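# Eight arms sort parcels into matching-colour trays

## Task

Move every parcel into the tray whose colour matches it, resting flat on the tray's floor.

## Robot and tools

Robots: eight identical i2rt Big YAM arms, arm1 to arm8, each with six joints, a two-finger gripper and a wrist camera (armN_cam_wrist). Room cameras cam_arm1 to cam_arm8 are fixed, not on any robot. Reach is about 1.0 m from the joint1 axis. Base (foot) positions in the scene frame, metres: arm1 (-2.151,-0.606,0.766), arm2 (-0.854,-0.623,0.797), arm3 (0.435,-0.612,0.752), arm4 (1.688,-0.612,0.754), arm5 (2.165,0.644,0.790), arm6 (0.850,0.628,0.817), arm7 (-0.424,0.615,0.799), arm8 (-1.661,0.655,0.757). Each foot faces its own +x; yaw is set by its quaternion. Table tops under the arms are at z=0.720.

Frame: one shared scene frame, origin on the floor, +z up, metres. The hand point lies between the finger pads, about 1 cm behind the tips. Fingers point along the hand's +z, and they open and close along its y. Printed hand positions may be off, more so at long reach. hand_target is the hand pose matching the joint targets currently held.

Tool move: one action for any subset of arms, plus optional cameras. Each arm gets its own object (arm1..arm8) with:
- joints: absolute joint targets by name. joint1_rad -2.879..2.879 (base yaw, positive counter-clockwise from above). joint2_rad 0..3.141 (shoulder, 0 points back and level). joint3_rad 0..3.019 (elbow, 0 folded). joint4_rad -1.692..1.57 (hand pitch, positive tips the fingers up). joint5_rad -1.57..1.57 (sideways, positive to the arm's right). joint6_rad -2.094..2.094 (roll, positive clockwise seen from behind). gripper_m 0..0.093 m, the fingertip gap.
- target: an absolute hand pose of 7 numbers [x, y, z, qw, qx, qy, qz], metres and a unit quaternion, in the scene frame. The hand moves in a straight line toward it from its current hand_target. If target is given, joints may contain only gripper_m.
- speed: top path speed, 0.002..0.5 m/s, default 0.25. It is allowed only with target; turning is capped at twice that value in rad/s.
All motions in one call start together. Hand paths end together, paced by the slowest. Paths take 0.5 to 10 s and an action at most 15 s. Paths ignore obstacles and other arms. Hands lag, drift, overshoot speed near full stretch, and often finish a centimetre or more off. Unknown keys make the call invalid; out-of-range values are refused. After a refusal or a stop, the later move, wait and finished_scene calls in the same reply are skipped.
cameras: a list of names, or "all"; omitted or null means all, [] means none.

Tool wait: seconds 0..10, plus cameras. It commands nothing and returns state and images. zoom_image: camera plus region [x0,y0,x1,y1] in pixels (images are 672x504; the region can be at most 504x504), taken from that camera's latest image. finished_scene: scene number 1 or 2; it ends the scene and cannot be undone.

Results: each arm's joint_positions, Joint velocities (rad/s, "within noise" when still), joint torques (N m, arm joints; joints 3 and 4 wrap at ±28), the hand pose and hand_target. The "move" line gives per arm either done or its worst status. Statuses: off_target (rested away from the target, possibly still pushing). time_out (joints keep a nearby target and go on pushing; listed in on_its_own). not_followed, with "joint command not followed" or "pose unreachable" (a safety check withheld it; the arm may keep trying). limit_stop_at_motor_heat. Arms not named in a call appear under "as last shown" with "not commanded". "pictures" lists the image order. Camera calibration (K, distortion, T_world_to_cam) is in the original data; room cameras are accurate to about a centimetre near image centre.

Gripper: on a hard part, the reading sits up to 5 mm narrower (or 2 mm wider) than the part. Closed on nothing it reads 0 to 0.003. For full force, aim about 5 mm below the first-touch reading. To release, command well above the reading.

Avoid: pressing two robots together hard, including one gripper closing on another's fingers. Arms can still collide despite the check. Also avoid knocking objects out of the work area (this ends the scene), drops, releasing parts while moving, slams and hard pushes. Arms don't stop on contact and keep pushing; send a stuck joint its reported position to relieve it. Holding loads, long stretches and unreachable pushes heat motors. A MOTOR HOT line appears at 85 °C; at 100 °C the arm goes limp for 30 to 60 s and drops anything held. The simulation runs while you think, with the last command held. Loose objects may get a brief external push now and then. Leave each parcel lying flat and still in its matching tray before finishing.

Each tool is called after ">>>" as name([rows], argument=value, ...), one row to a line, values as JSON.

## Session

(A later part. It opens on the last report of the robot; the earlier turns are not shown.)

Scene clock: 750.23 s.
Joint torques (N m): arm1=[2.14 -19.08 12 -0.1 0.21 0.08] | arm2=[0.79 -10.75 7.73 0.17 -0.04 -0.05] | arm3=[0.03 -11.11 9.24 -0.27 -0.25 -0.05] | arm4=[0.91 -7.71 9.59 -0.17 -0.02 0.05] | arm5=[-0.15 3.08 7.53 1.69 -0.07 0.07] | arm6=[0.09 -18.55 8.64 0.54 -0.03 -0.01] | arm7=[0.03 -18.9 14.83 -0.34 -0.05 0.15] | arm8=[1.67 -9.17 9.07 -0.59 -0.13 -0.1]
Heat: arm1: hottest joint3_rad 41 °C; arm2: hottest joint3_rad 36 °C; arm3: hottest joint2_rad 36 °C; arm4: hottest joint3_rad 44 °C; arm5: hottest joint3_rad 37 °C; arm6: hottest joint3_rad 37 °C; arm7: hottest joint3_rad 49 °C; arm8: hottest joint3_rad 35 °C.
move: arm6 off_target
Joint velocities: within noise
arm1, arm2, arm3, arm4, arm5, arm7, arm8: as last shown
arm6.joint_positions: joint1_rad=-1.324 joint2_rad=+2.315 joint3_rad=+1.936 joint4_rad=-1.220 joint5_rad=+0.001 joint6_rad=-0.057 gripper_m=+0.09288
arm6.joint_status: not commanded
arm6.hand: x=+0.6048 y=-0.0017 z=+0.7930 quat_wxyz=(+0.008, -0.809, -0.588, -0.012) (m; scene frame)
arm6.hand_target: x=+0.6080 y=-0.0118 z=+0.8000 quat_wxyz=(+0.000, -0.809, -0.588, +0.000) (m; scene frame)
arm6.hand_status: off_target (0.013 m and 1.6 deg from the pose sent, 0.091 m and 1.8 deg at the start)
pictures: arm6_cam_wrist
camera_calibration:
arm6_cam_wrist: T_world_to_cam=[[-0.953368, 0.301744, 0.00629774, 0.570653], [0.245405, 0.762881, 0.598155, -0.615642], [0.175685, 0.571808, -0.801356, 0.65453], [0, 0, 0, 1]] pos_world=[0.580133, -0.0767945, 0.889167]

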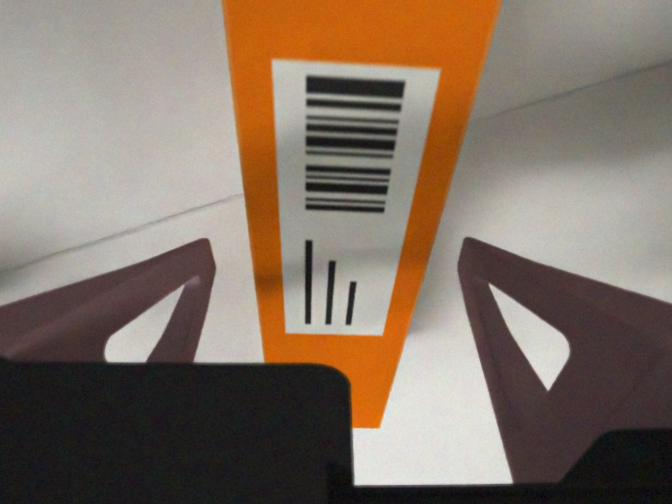

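>>> move(arm6={"target":[0.604,-0.018,0.744,0,0.809,0.588,0],"speed":0.15}, cameras=[])

>>> move(arm6={"joints":{"gripper_m":0.052}}, cameras=[])

>>> move(arm6={"target":[0.606,-0.012,0.88,0,0.809,0.588,0],"speed":0.2}, cameras=[])

>>> move(arm6={"target":[0.721,0.306,0.98,0,0.809,0.588,0],"speed":0.3}, cameras=["cam_arm6"])

>>> move(arm6={"joints":{"joint1_rad":0.23,"joint6_rad":-0.386}}, cameras=[])

>>> move(arm6={"target":[1.515,0.356,0.90,0,0,1,0],"speed":0.25}, cameras=["arm6_cam_wrist","cam_arm6"])

Scene clock: 763.57 s.
Joint torques (N m): arm1=[1.9 -19.49 12.04 -0.13 0.2 0.06] | arm2=[0.79 -10.75 7.73 0.17 -0.04 -0.05] | arm3=[-0.15 -11.05 9.25 -0.2 -0.25 -0.06] | arm4=[0.85 -7.71 9.61 -0.18 -0.02 0.05] | arm5=[-0.62 2.78 7.36 1.84 -0.08 0.03] | arm6=[-0.09 -17.61 8.94 0.53 0.2 -0.02] | arm7=[0.26 -18.9 14.79 -0.38 -0.04 0.15] | arm8=[1.79 -9.23 9.16 -0.53 -0.13 -0.1]
Heat: arm1: hottest joint3_rad 41 °C; arm2: hottest joint3_rad 36 °C; arm3: hottest joint3_rad 35 °C; arm4: hottest joint3_rad 44 °C; arm5: hottest joint3_rad 37 °C; arm6: hottest joint3_rad 37 °C; arm7: hottest joint3_rad 50 °C; arm8: hottest joint3_rad 35 °C.
move: arm6 done
Joint velocities: within noise
arm1, arm3, arm5, arm7: as last shown
arm2.joint_positions: joint1_rad=-1.430 joint2_rad=+1.292 joint3_rad=+1.068 joint4_rad=-1.337 joint5_rad=+0.001 joint6_rad=-0.217 gripper_m=+0.09292
arm2.joint_status: not commanded
arm2.hand: x=-0.6758 y=-0.3128 z=+0.9804 quat_wxyz=(-0.005, +0.593, -0.806, -0.002) (m; scene frame)
arm2.hand_target: x=-0.6799 y=-0.3150 z=+0.9801 quat_wxyz=(+0.000, +0.595, -0.804, +0.000) (m; scene frame)
arm2.hand_status: not commanded
arm4.joint_positions: joint1_rad=+1.831 joint2_rad=+1.276 joint3_rad=+1.167 joint4_rad=-1.456 joint5_rad=+0.011 joint6_rad=-0.351 gripper_m=+0.09290
arm4.joint_status: not commanded
arm4.hand: x=+1.3560 y=-0.4817 z=+0.9816 quat_wxyz=(-0.001, +1.000, -0.004, -0.007) (m; scene frame)
arm4.hand_target: x=+1.3600 y=-0.4859 z=+0.9801 quat_wxyz=(+0.000, +1.000, +0.000, +0.000) (m; scene frame)
arm4.hand_status: not commanded
arm6.joint_positions: joint1_rad=-1.324 joint2_rad=+2.386 joint3_rad=+1.936 joint4_rad=-1.138 joint5_rad=-0.005 joint6_rad=-0.057 gripper_m=+0.09288
arm6.joint_status: not commanded
arm6.hand: x=+0.6030 y=-0.0090 z=+0.7461 quat_wxyz=(+0.003, -0.809, -0.588, -0.008) (m; scene frame)
arm6.hand_target: x=+0.6040 y=-0.0178 z=+0.7442 quat_wxyz=(+0.000, -0.809, -0.588, +0.000) (m; scene frame)
arm6.hand_status: done (0.009 m and 1.0 deg from the pose sent, 0.052 m and 1.6 deg at the start)
arm8.joint_positions: joint1_rad=+0.407 joint2_rad=+1.276 joint3_rad=+1.159 joint4_rad=-1.446 joint5_rad=+0.001 joint6_rad=-0.019 gripper_m=+0.09292
arm8.joint_status: not commanded
arm8.hand: x=-1.7327 y=+0.3046 z=+0.9800 quat_wxyz=(-0.002, -0.768, -0.640, +0.004) (m; scene frame)
arm8.hand_target: x=-1.7320 y=+0.3090 z=+0.9800 quat_wxyz=(+0.000, -0.766, -0.643, +0.000) (m; scene frame)
arm8.hand_status: not commanded
pictures: none
No camera images: "cameras" was empty.

Scene clock: 764.17 s.
Joint torques (N m): arm1=[1.96 -19.55 11.97 -0.12 0.17 0.05] | arm2=[0.79 -10.7 7.73 0.17 -0.04 -0.05] | arm3=[0.09 -11.11 9.24 -0.21 -0.26 -0.06] | arm4=[0.91 -7.71 9.61 -0.17 -0.02 0.05] | arm5=[-0.26 3.08 7.51 1.81 -0.08 0.05] | arm6=[-0.26 -17.67 8.95 0.53 0.18 -0.02] | arm7=[0.03 -18.96 14.86 -0.38 -0.04 0.15] | arm8=[1.73 -8.76 9.13 -0.59 -0.13 -0.11]
Heat: arm1: hottest joint3_rad 41 °C; arm2: hottest joint3_rad 36 °C; arm3: hottest joint3_rad 35 °C; arm4: hottest joint3_rad 44 °C; arm5: hottest joint3_rad 37 °C; arm6: hottest joint3_rad 37 °C; arm7: hottest joint3_rad 50 °C; arm8: hottest joint3_rad 35 °C.
move: arm6 off_target
Joint velocities: within noise
arm1, arm2, arm3, arm4, arm7, arm8: as last shown
arm5.joint_positions: joint1_rad=+0.661 joint2_rad=+0.625 joint3_rad=+1.427 joint4_rad=-1.371 joint5_rad=+0.119 joint6_rad=-0.010 gripper_m=+0.09397
arm5.joint_status: not commanded
arm5.hand: x=+1.9461 y=+0.5720 z=+1.3386 quat_wxyz=(+0.039, +0.864, +0.151, -0.478) (m; scene frame)
arm5.hand_target: x=+1.9487 y=+0.5713 z=+1.3512 quat_wxyz=(+0.046, +0.858, +0.148, -0.490) (m; scene frame)
arm5.hand_status: not commanded
arm6.joint_positions: joint1_rad=-1.321 joint2_rad=+2.386 joint3_rad=+1.936 joint4_rad=-1.138 joint5_rad=-0.004 joint6_rad=-0.057 gripper_m=+0.06005
arm6.joint_status: gripper_m off_target (ended at +0.06007, target +0.05200)
arm6.hand: x=+0.6044 y=-0.0097 z=+0.7461 quat_wxyz=(+0.003, -0.808, -0.589, -0.008) (m; scene frame)
arm6.hand_target: x=+0.6040 y=-0.0178 z=+0.7442 quat_wxyz=(+0.000, -0.809, -0.588, +0.000) (m; scene frame)
arm6.hand_status: not commanded
pictures: none
No camera images: "cameras" was empty.

Scene clock: 765.70 s.
Joint torques (N m): arm1=[2.14 -19.31 11.93 -0.1 0.18 0.05] | arm2=[0.79 -10.75 7.73 0.17 -0.04 -0.05] | arm3=[-0.03 -11.05 9.25 -0.18 -0.26 -0.06] | arm4=[0.85 -7.71 9.59 -0.18 -0.02 0.05] | arm5=[-0.21 2.67 7.54 1.83 -0.07 0.05] | arm6=[-0.32 -19.43 12.25 -0.31 0.11 -0.03] | arm7=[0.09 -18.96 14.82 -0.4 -0.06 0.15] | arm8=[1.79 -9.05 9.09 -0.49 -0.11 -0.11]
Heat: arm1: hottest joint3_rad 41 °C; arm2: hottest joint3_rad 36 °C; arm3: hottest joint3_rad 35 °C; arm4: hottest joint3_rad 44 °C; arm5: hottest joint3_rad 37 °C; arm6: hottest joint3_rad 37 °C; arm7: hottest joint3_rad 50 °C; arm8: hottest joint3_rad 35 °C.
move: arm6 off_target
Joint velocities: within noise
arm1, arm2, arm3, arm4, arm5, arm7, arm8: as last shown
arm6.joint_positions: joint1_rad=-1.321 joint2_rad=+2.257 joint3_rad=+1.982 joint4_rad=-1.358 joint5_rad=-0.002 joint6_rad=-0.057 gripper_m=+0.06005
arm6.joint_status: not commanded
arm6.hand: x=+0.6102 y=+0.0063 z=+0.8483 quat_wxyz=(+0.016, -0.808, -0.588, -0.027) (m; scene frame)
arm6.hand_target: x=+0.6064 y=-0.0105 z=+0.8804 quat_wxyz=(+0.000, -0.809, -0.588, +0.000) (m; scene frame)
arm6.hand_status: off_target (0.037 m and 3.5 deg from the pose sent, 0.134 m and 1.0 deg at the start)
pictures: none
No camera images: "cameras" was empty.

Scene clock: 767.73 s.
Joint torques (N m): arm1=[1.67 -19.72 11.97 -0.31 0.17 0.07] | arm2=[0.79 -10.7 7.73 0.17 -0.04 -0.05] | arm3=[-0.15 -11.05 9.24 -0.24 -0.25 -0.05] | arm4=[0.91 -7.71 9.61 -0.17 -0.02 0.05] | arm5=[-0.03 3.08 7.28 1.68 -0.11 0.06] | arm6=[-1.55 -7.53 8.27 -0.14 0.1 -0.16] | arm7=[0.09 -19.08 14.82 -0.35 -0.03 0.15] | arm8=[1.9 -9 9.09 -0.54 -0.13 -0.1]
Heat: arm1: hottest joint3_rad 41 °C; arm2: hottest joint3_rad 36 °C; arm3: hottest joint2_rad 34 °C; arm4: hottest joint3_rad 44 °C; arm5: hottest joint3_rad 37 °C; arm6: hottest joint3_rad 37 °C; arm7: hottest joint3_rad 50 °C; arm8: hottest joint3_rad 35 °C.
move: arm6 done
Joint velocities: within noise
arm1, arm2, arm3, arm4, arm5, arm7, arm8: as last shown
arm6.joint_positions: joint1_rad=-1.322 joint2_rad=+1.299 joint3_rad=+1.004 joint4_rad=-1.285 joint5_rad=-0.002 joint6_rad=-0.059 gripper_m=+0.06005
arm6.joint_status: not commanded
arm6.hand: x=+0.7246 y=+0.3030 z=+0.9737 quat_wxyz=(+0.002, -0.808, -0.590, -0.004) (m; scene frame)
arm6.hand_target: x=+0.7212 y=+0.3060 z=+0.9799 quat_wxyz=(+0.000, -0.809, -0.588, +0.000) (m; scene frame)
arm6.hand_status: done (0.008 m and 0.6 deg from the pose sent, 0.346 m and 3.6 deg at the start)
pictures: cam_arm6

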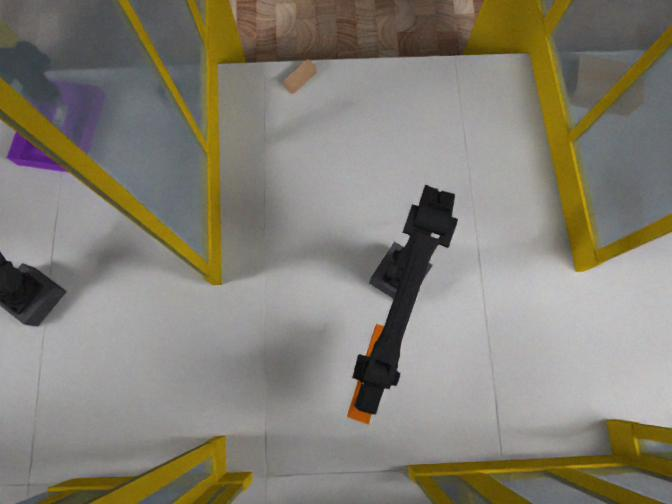

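Scene clock: 769.63 s.
Joint torques (N m): arm1=[1.79 -19.37 12 -0.23 0.19 0.06] | arm2=[0.79 -10.75 7.73 0.17 -0.04 -0.05] | arm3=[0.03 -11.16 9.25 -0.21 -0.26 -0.06] | arm4=[0.91 -7.71 9.61 -0.17 -0.02 0.05] | arm5=[-0.32 3.19 7.36 1.8 -0.09 0.03] | arm6=[-0.03 -7.47 8.24 -0.18 0.04 -0.16] | arm7=[0.09 -18.96 14.83 -0.35 -0.05 0.15] | arm8=[1.73 -9.29 9.1 -0.53 -0.13 -0.09]
Heat: arm1: hottest joint3_rad 42 °C; arm2: hottest joint3_rad 36 °C; arm3: hottest joint2_rad 34 °C; arm4: hottest joint3_rad 44 °C; arm5: hottest joint3_rad 37 °C; arm6: hottest joint3_rad 37 °C; arm7: hottest joint3_rad 50 °C; arm8: hottest joint3_rad 35 °C.
move: arm6 done
Joint velocities: within noise
arm1, arm2, arm3, arm4, arm5, arm7, arm8: as last shown
arm6.joint_positions: joint1_rad=+0.222 joint2_rad=+1.299 joint3_rad=+1.004 joint4_rad=-1.285 joint5_rad=-0.001 joint6_rad=-0.378 gripper_m=+0.06018
arm6.joint_status: all done
arm6.hand: x=+1.1721 y=+0.4936 z=+0.9736 quat_wxyz=(+0.004, -0.009, -1.000, -0.002) (m; scene frame)
arm6.hand_target: x=+1.1716 y=+0.4965 z=+0.9798 quat_wxyz=(+0.000, -0.001, -1.000, +0.000) (m; scene frame)
arm6.hand_status: not commanded
pictures: none
No camera images: "cameras" was empty.

Scene clock: 772.30 s.
Joint torques (N m): arm1=[1.79 -19.31 12.03 -0.2 0.19 0.07] | arm2=[0.79 -10.75 7.73 0.17 -0.04 -0.05] | arm3=[-0.03 -11.11 9.24 -0.24 -0.25 -0.06] | arm4=[0.91 -7.71 9.61 -0.18 -0.02 0.05] | arm5=[-0.15 3.25 7.25 1.77 -0.06 0.06] | arm6=[-0.03 -18.2 13.22 -0.24 0.04 -0.18] | arm7=[0.21 -18.78 14.79 -0.32 -0.05 0.14] | arm8=[1.96 -9.23 9.05 -0.53 -0.14 -0.1]
Heat: arm1: hottest joint3_rad 42 °C; arm2: hottest joint3_rad 36 °C; arm3: hottest joint2_rad 34 °C; arm4: hottest joint3_rad 44 °C; arm5: hottest joint3_rad 37 °C; arm6: hottest joint3_rad 37 °C; arm7: hottest joint3_rad 50 °C; arm8: hottest joint3_rad 35 °C.
move: arm6 off_target
Joint velocities: within noise
arm1, arm2, arm4, arm5, arm7, arm8: as last shown
arm3.joint_positions: joint1_rad=-1.212 joint2_rad=+1.277 joint3_rad=+1.159 joint4_rad=-1.460 joint5_rad=+0.000 joint6_rad=+0.070 gripper_m=+0.08997
arm3.joint_status: not commanded
arm3.hand: x=+0.5228 y=-0.2697 z=+0.9763 quat_wxyz=(-0.001, +0.585, -0.811, +0.001) (m; scene frame)
arm3.hand_target: x=+0.5190 y=-0.2720 z=+0.9799 quat_wxyz=(+0.000, +0.588, -0.809, +0.000) (m; scene frame)
arm3.hand_status: not commanded
arm6.joint_positions: joint1_rad=+0.222 joint2_rad=+2.335 joint3_rad=+2.224 joint4_rad=-1.496 joint5_rad=-0.001 joint6_rad=-0.380 gripper_m=+0.06018
arm6.joint_status: not commanded
arm6.hand: x=+1.4994 y=+0.3568 z=+0.8856 quat_wxyz=(+0.017, -0.008, -1.000, -0.007) (m; scene frame)
arm6.hand_target: x=+1.5140 y=+0.3563 z=+0.9000 quat_wxyz=(-0.001, +0.000, -1.000, +0.000) (m; scene frame)
arm6.hand_status: off_target (0.021 m and 2.3 deg from the pose sent, 0.377 m and 1.1 deg at the start)
pictures: arm6_cam_wrist, cam_arm6
camera_calibration:
arm6_cam_wrist: T_world_to_cam=[[-0.00915764, -0.999927, -0.00784826, 0.376006], [-0.797964, 0.00257751, 0.6027, 0.667613], [-0.602636, 0.0117819, -0.79793, 1.73033], [0, 0, 0, 1]] pos_world=[1.57893, 0.353872, 0.98126]

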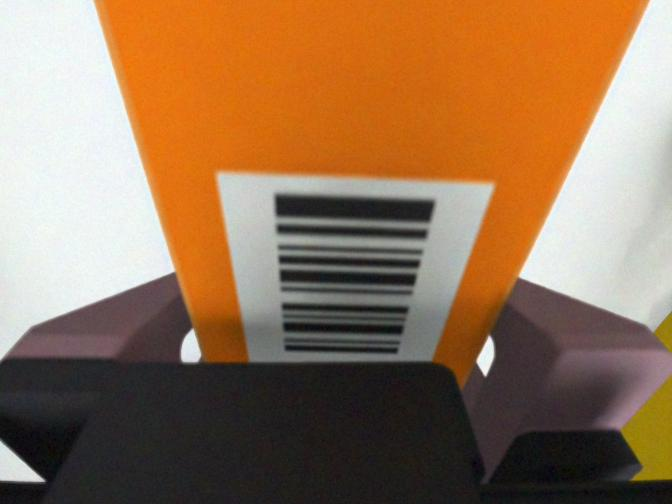

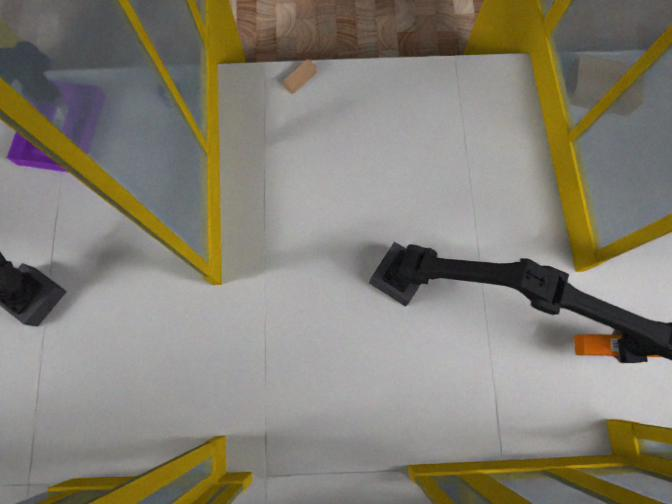

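>>> move(arm6={"target":[1.512,0.356,0.76,0,0,1,0],"speed":0.2}, cameras=[])

>>> move(arm6={"target":[1.512,0.356,0.744,0,0,1,0],"speed":0.06}, cameras=[])

>>> move(arm6={"joints":{"gripper_m":0.09}}, cameras=["cam_arm5"])

>>> move(arm6={"target":[1.508,0.356,0.90,0,0,1,0],"speed":0.25}, cameras=["arm6_cam_wrist"])

>>> move(arm6={"target":[1.172,0.497,0.98,0,0,1,0],"speed":0.35}, arm5={"joints":{"joint1_rad":0.668,"gripper_m":0.093}}, cameras=["cam_arm5"])

Scene clock: 784.03 s.
Joint torques (N m): arm1=[1.96 -19.37 11.95 -0.2 0.16 0.06] | arm2=[0.79 -10.75 7.72 0.17 -0.04 -0.05] | arm3=[0.03 -10.99 9.26 -0.23 -0.25 -0.05] | arm4=[0.91 -7.65 9.61 -0.17 -0.02 0.05] | arm5=[-0.44 3.25 7.25 1.69 -0.07 0.04] | arm6=[-0.15 -19.9 8.9 0.51 0.04 -0.18] | arm7=[0.09 -18.84 14.84 -0.39 -0.05 0.14] | arm8=[1.67 -9 9.02 -0.57 -0.12 -0.11]
Heat: arm1: hottest joint3_rad 42 °C; arm2: hottest joint3_rad 36 °C; arm3: hottest joint3_rad 34 °C; arm4: hottest joint3_rad 44 °C; arm5: hottest joint3_rad 37 °C; arm6: hottest joint3_rad 37 °C; arm7: hottest joint3_rad 51 °C; arm8: hottest joint3_rad 35 °C.
move: arm6 off_target
Joint velocities: within noise
arm1.joint_positions: joint1_rad=-1.540 joint2_rad=+2.210 joint3_rad=+2.099 joint4_rad=-1.479 joint5_rad=+0.004 joint6_rad=+0.253 gripper_m=+0.07489
arm1.joint_status: not commanded
arm1.hand: x=-2.4120 y=-1.2301 z=+0.8775 quat_wxyz=(+0.003, -0.895, -0.446, -0.005) (m; scene frame)
arm1.hand_target: x=-2.4117 y=-1.2406 z=+0.8799 quat_wxyz=(+0.000, -0.895, -0.446, +0.000) (m; scene frame)
arm1.hand_status: not commanded
arm2, arm3, arm4, arm5, arm8: as last shown
arm6.joint_positions: joint1_rad=+0.222 joint2_rad=+2.455 joint3_rad=+2.085 joint4_rad=-1.232 joint5_rad=-0.001 joint6_rad=-0.381 gripper_m=+0.06018
arm6.joint_status: not commanded
arm6.hand: x=+1.5018 y=+0.3558 z=+0.7511 quat_wxyz=(+0.014, -0.007, -1.000, -0.006) (m; scene frame)
arm6.hand_target: x=+1.5118 y=+0.3560 z=+0.7601 quat_wxyz=(+0.000, +0.000, -1.000, +0.000) (m; scene frame)
arm6.hand_status: off_target (0.014 m and 2.0 deg from the pose sent, 0.126 m and 2.3 deg at the start)
arm7.joint_positions: joint1_rad=+2.153 joint2_rad=+2.280 joint3_rad=+2.100 joint4_rad=-1.436 joint5_rad=+0.000 joint6_rad=+0.136 gripper_m=+0.07495
arm7.joint_status: not commanded
arm7.hand: x=-0.3836 y=+1.2979 z=+0.8607 quat_wxyz=(+0.015, +0.635, -0.772, +0.016) (m; scene frame)
arm7.hand_target: x=-0.3860 y=+1.3128 z=+0.8802 quat_wxyz=(+0.000, +0.636, -0.772, +0.000) (m; scene frame)
arm7.hand_status: not commanded
pictures: none
No camera images: "cameras" was empty.

Scene clock: 785.00 s.
Joint torques (N m): arm1=[2.02 -19.37 11.93 -0.18 0.21 0.07] | arm2=[0.79 -10.75 7.73 0.17 -0.04 -0.05] | arm3=[-0.09 -10.93 9.26 -0.24 -0.25 -0.05] | arm4=[0.91 -7.71 9.61 -0.18 -0.02 0.05] | arm5=[-0.5 2.84 7.5 1.69 -0.05 0.04] | arm6=[-0.15 -18.37 8.28 0.59 0.04 -0.17] | arm7=[0.15 -18.96 14.8 -0.35 -0.04 0.14] | arm8=[1.79 -9 9.11 -0.57 -0.13 -0.1]
Heat: arm1: hottest joint3_rad 42 °C; arm2: hottest joint3_rad 36 °C; arm3: hottest joint3_rad 34 °C; arm4: hottest joint3_rad 44 °C; arm5: hottest joint3_rad 37 °C; arm6: hottest joint3_rad 37 °C; arm7: hottest joint3_rad 51 °C; arm8: hottest joint3_rad 35 °C.
move: arm6 done
Joint velocities: within noise
arm1, arm2, arm3, arm4, arm5, arm7, arm8: as last shown
arm6.joint_positions: joint1_rad=+0.222 joint2_rad=+2.457 joint3_rad=+2.085 joint4_rad=-1.206 joint5_rad=-0.001 joint6_rad=-0.381 gripper_m=+0.06018
arm6.joint_status: not commanded
arm6.hand: x=+1.5072 y=+0.3535 z=+0.7494 quat_wxyz=(+0.003, -0.007, -1.000, -0.002) (m; scene frame)
arm6.hand_target: x=+1.5119 y=+0.3559 z=+0.7441 quat_wxyz=(+0.000, +0.000, -1.000, +0.000) (m; scene frame)
arm6.hand_status: done (0.008 m and 0.9 deg from the pose sent, 0.012 m and 2.0 deg at the start)
pictures: none
No camera images: "cameras" was empty.

Scene clock: 785.63 s.
Joint torques (N m): arm1=[1.96 -19.84 11.92 -0.13 0.2 0.06] | arm2=[0.73 -10.75 7.75 0.17 -0.04 -0.05] | arm3=[-0.03 -11.05 9.26 -0.21 -0.25 -0.05] | arm4=[0.91 -7.65 9.61 -0.17 -0.02 0.05] | arm5=[-0.62 3.31 7.43 1.8 -0.06 0.03] | arm6=[-0.21 -18.55 8.34 0.59 0.04 -0.17] | arm7=[0.15 -19.08 14.8 -0.36 -0.05 0.15] | arm8=[1.67 -9.17 9.11 -0.58 -0.11 -0.09]
Heat: arm1: hottest joint3_rad 42 °C; arm2: hottest joint3_rad 36 °C; arm3: hottest joint3_rad 34 °C; arm4: hottest joint3_rad 44 °C; arm5: hottest joint3_rad 37 °C; arm6: hottest joint3_rad 37 °C; arm7: hottest joint3_rad 51 °C; arm8: hottest joint3_rad 35 °C.
move: arm6 done
Joint velocities: within noise
arm1, arm3, arm5, arm7: as last shown
arm2.joint_positions: joint1_rad=-1.430 joint2_rad=+1.292 joint3_rad=+1.068 joint4_rad=-1.337 joint5_rad=+0.001 joint6_rad=-0.217 gripper_m=+0.09292
arm2.joint_status: not commanded
arm2.hand: x=-0.6758 y=-0.3128 z=+0.9804 quat_wxyz=(-0.005, +0.593, -0.806, -0.002) (m; scene frame)
arm2.hand_target: x=-0.6799 y=-0.3150 z=+0.9801 quat_wxyz=(+0.000, +0.595, -0.804, +0.000) (m; scene frame)
arm2.hand_status: not commanded
arm4.joint_positions: joint1_rad=+1.831 joint2_rad=+1.276 joint3_rad=+1.167 joint4_rad=-1.456 joint5_rad=+0.011 joint6_rad=-0.351 gripper_m=+0.09290
arm4.joint_status: not commanded
arm4.hand: x=+1.3560 y=-0.4817 z=+0.9816 quat_wxyz=(-0.001, +1.000, -0.004, -0.007) (m; scene frame)
arm4.hand_target: x=+1.3600 y=-0.4859 z=+0.9801 quat_wxyz=(+0.000, +1.000, +0.000, +0.000) (m; scene frame)
arm4.hand_status: not commanded
arm6.joint_positions: joint1_rad=+0.222 joint2_rad=+2.457 joint3_rad=+2.085 joint4_rad=-1.206 joint5_rad=-0.001 joint6_rad=-0.381 gripper_m=+0.08980
arm6.joint_status: all done
arm6.hand: x=+1.5072 y=+0.3535 z=+0.7494 quat_wxyz=(+0.003, -0.007, -1.000, -0.002) (m; scene frame)
arm6.hand_target: x=+1.5119 y=+0.3559 z=+0.7442 quat_wxyz=(+0.000, +0.000, -1.000, +0.000) (m; scene frame)
arm6.hand_status: not commanded
arm8.joint_positions: joint1_rad=+0.407 joint2_rad=+1.276 joint3_rad=+1.159 joint4_rad=-1.446 joint5_rad=+0.001 joint6_rad=-0.019 gripper_m=+0.09292
arm8.joint_status: not commanded
arm8.hand: x=-1.7327 y=+0.3046 z=+0.9800 quat_wxyz=(-0.002, -0.768, -0.640, +0.004) (m; scene frame)
arm8.hand_target: x=-1.7320 y=+0.3090 z=+0.9800 quat_wxyz=(+0.000, -0.766, -0.643, +0.000) (m; scene frame)
arm8.hand_status: not commanded
pictures: cam_arm5

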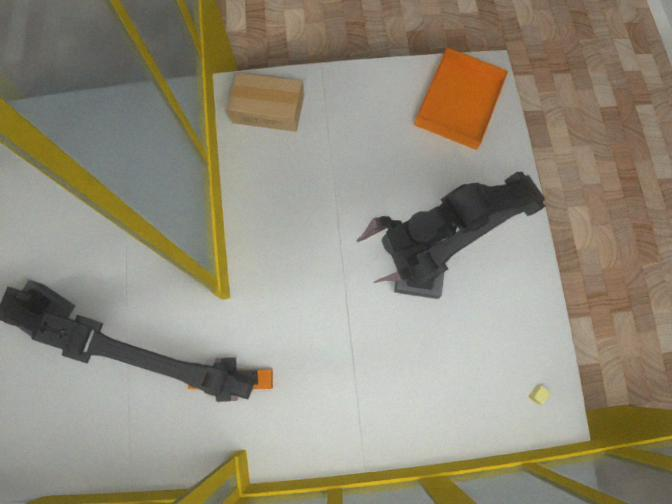

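Scene clock: 787.20 s.
Joint torques (N m): arm1=[1.9 -19.49 12.03 -0.17 0.18 0.06] | arm2=[0.79 -10.75 7.73 0.17 -0.04 -0.05] | arm3=[-0.15 -11.11 9.24 -0.24 -0.25 -0.05] | arm4=[0.91 -7.71 9.59 -0.18 -0.02 0.05] | arm5=[-0.32 3.14 7.51 1.91 -0.07 0.06] | arm6=[-0.32 -19.37 12.86 -0.27 0.05 -0.18] | arm7=[0.15 -18.78 14.84 -0.38 -0.06 0.14] | arm8=[1.85 -9.17 9.13 -0.51 -0.11 -0.12]
Heat: arm1: hottest joint3_rad 42 °C; arm2: hottest joint3_rad 36 °C; arm3: hottest joint3_rad 34 °C; arm4: hottest joint3_rad 44 °C; arm5: hottest joint3_rad 37 °C; arm6: hottest joint3_rad 37 °C; arm7: hottest joint3_rad 51 °C; arm8: hottest joint3_rad 35 °C.
move: arm6 off_target
Joint velocities: within noise
arm1, arm2, arm3, arm4, arm7, arm8: as last shown
arm5.joint_positions: joint1_rad=+0.661 joint2_rad=+0.625 joint3_rad=+1.427 joint4_rad=-1.371 joint5_rad=+0.119 joint6_rad=-0.010 gripper_m=+0.09397
arm5.joint_status: not commanded
arm5.hand: x=+1.9461 y=+0.5720 z=+1.3386 quat_wxyz=(+0.039, +0.864, +0.151, -0.478) (m; scene frame)
arm5.hand_target: x=+1.9487 y=+0.5713 z=+1.3512 quat_wxyz=(+0.046, +0.858, +0.148, -0.490) (m; scene frame)
arm5.hand_status: not commanded
arm6.joint_positions: joint1_rad=+0.222 joint2_rad=+2.326 joint3_rad=+2.179 joint4_rad=-1.475 joint5_rad=-0.001 joint6_rad=-0.383 gripper_m=+0.08987
arm6.joint_status: not commanded
arm6.hand: x=+1.4925 y=+0.3597 z=+0.8749 quat_wxyz=(+0.024, -0.007, -1.000, -0.010) (m; scene frame)
arm6.hand_target: x=+1.5067 y=+0.3564 z=+0.9002 quat_wxyz=(+0.000, +0.000, -1.000, +0.000) (m; scene frame)
arm6.hand_status: off_target (0.030 m and 3.1 deg from the pose sent, 0.151 m and 0.9 deg at the start; pose on its path clipped on 8 of 47 steps)
pictures: arm6_cam_wrist
camera_calibration:
arm6_cam_wrist: T_world_to_cam=[[-0.00629056, -0.999887, -0.0136372, 0.379545], [-0.789686, -0.00339929, 0.613502, 0.648957], [-0.613479, 0.0146284, -0.789576, 1.72538], [0, 0, 0, 1]] pos_world=[1.57334, 0.356469, 0.969354]

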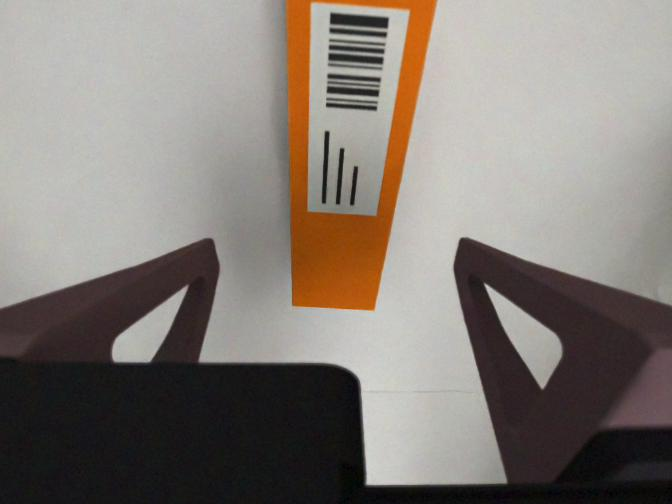

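Scene clock: 789.20 s.
Joint torques (N m): arm1=[1.9 -19.6 11.86 -0.12 0.19 0.07] | arm2=[0.79 -10.75 7.73 0.17 -0.04 -0.05] | arm3=[-0.09 -11.16 9.26 -0.23 -0.25 -0.06] | arm4=[0.85 -7.71 9.61 -0.17 -0.02 0.05] | arm5=[0.32 2.78 7.51 1.76 -0.12 0.02] | arm6=[0.09 -7.3 8.16 -0.14 0.04 -0.12] | arm7=[0.03 -18.96 14.79 -0.38 -0.04 0.15] | arm8=[1.67 -9.11 9.1 -0.54 -0.13 -0.11]
Heat: arm1: hottest joint3_rad 42 °C; arm2: hottest joint3_rad 36 °C; arm3: hottest joint3_rad 34 °C; arm4: hottest joint3_rad 44 °C; arm5: hottest joint3_rad 37 °C; arm6: hottest joint3_rad 37 °C; arm7: hottest joint3_rad 51 °C; arm8: hottest joint3_rad 35 °C.
move: arm5 done; arm6 done
Joint velocities: within noise
arm1, arm2, arm3, arm4, arm7, arm8: as last shown
arm5.joint_positions: joint1_rad=+0.661 joint2_rad=+0.625 joint3_rad=+1.427 joint4_rad=-1.371 joint5_rad=+0.119 joint6_rad=-0.010 gripper_m=+0.09315
arm5.joint_status: all done
arm5.hand: x=+1.9461 y=+0.5719 z=+1.3386 quat_wxyz=(+0.039, +0.864, +0.152, -0.478) (m; scene frame)
arm5.hand_target: x=+1.9487 y=+0.5712 z=+1.3511 quat_wxyz=(+0.046, +0.858, +0.148, -0.490) (m; scene frame)
arm5.hand_status: not commanded
arm6.joint_positions: joint1_rad=+0.222 joint2_rad=+1.297 joint3_rad=+1.006 joint4_rad=-1.285 joint5_rad=-0.001 joint6_rad=-0.383 gripper_m=+0.08987
arm6.joint_status: not commanded
arm6.hand: x=+1.1727 y=+0.4933 z=+0.9750 quat_wxyz=(+0.002, -0.007, -1.000, -0.001) (m; scene frame)
arm6.hand_target: x=+1.1720 y=+0.4969 z=+0.9799 quat_wxyz=(+0.000, +0.000, -1.000, +0.000) (m; scene frame)
arm6.hand_status: done (0.006 m and 0.8 deg from the pose sent, 0.364 m and 3.1 deg at the start)
pictures: cam_arm5

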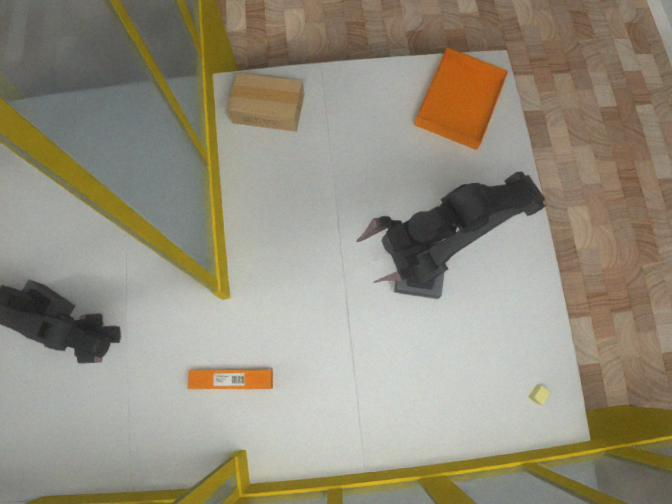

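>>> move(arm5={"joints":{"joint1_rad":0.668,"joint2_rad":1.28,"joint3_rad":1.16,"joint4_rad":-1.45,"joint5_rad":0,"joint6_rad":0.408,"gripper_m":0.09}}, cameras=["cam_arm5"])

>>> move(arm5={"target":[1.5,0.352,0.9,0,1,0,0]}, cameras=["arm5_cam_wrist"])

>>> move(arm5={"target":[1.503,0.355,0.8,0,1,0,0]}, cameras=["arm5_cam_wrist"])

Scene clock: 822.47 s.
Joint torques (N m): arm1=[1.85 -19.31 11.99 -0.23 0.19 0.07] | arm2=[0.79 -10.7 7.73 0.17 -0.04 -0.05] | arm3=[-0.15 -11.16 9.26 -0.2 -0.25 -0.06] | arm4=[0.91 -7.71 9.61 -0.18 -0.02 0.05] | arm5=[-0.38 -6.95 7.77 -0.21 -0.18 0.07] | arm6=[0.09 -7.3 8.17 -0.14 0.04 -0.13] | arm7=[-0.03 -18.96 14.76 -0.39 -0.05 0.15] | arm8=[1.61 -9 9.06 -0.49 -0.12 -0.09]
Heat: arm1: hottest joint3_rad 43 °C; arm2: hottest joint3_rad 36 °C; arm3: hottest joint3_rad 34 °C; arm4: hottest joint3_rad 44 °C; arm5: hottest joint3_rad 37 °C; arm6: hottest joint3_rad 36 °C; arm7: hottest joint3_rad 52 °C; arm8: hottest joint3_rad 35 °C.
move: arm5 done
Joint velocities: within noise
arm1, arm2, arm3, arm4, arm6, arm7, arm8: as last shown
arm5.joint_positions: joint1_rad=+0.661 joint2_rad=+1.286 joint3_rad=+1.140 joint4_rad=-1.439 joint5_rad=+0.002 joint6_rad=+0.397 gripper_m=+0.09014
arm5.joint_status: all done
arm5.hand: x=+1.8368 y=+0.5052 z=+0.9997 quat_wxyz=(-0.007, +1.000, +0.002, +0.008) (m; scene frame)
arm5.hand_target: x=+1.8351 y=+0.5016 z=+1.0095 quat_wxyz=(-0.003, +1.000, -0.001, +0.001) (m; scene frame)
arm5.hand_status: not commanded
pictures: cam_arm5

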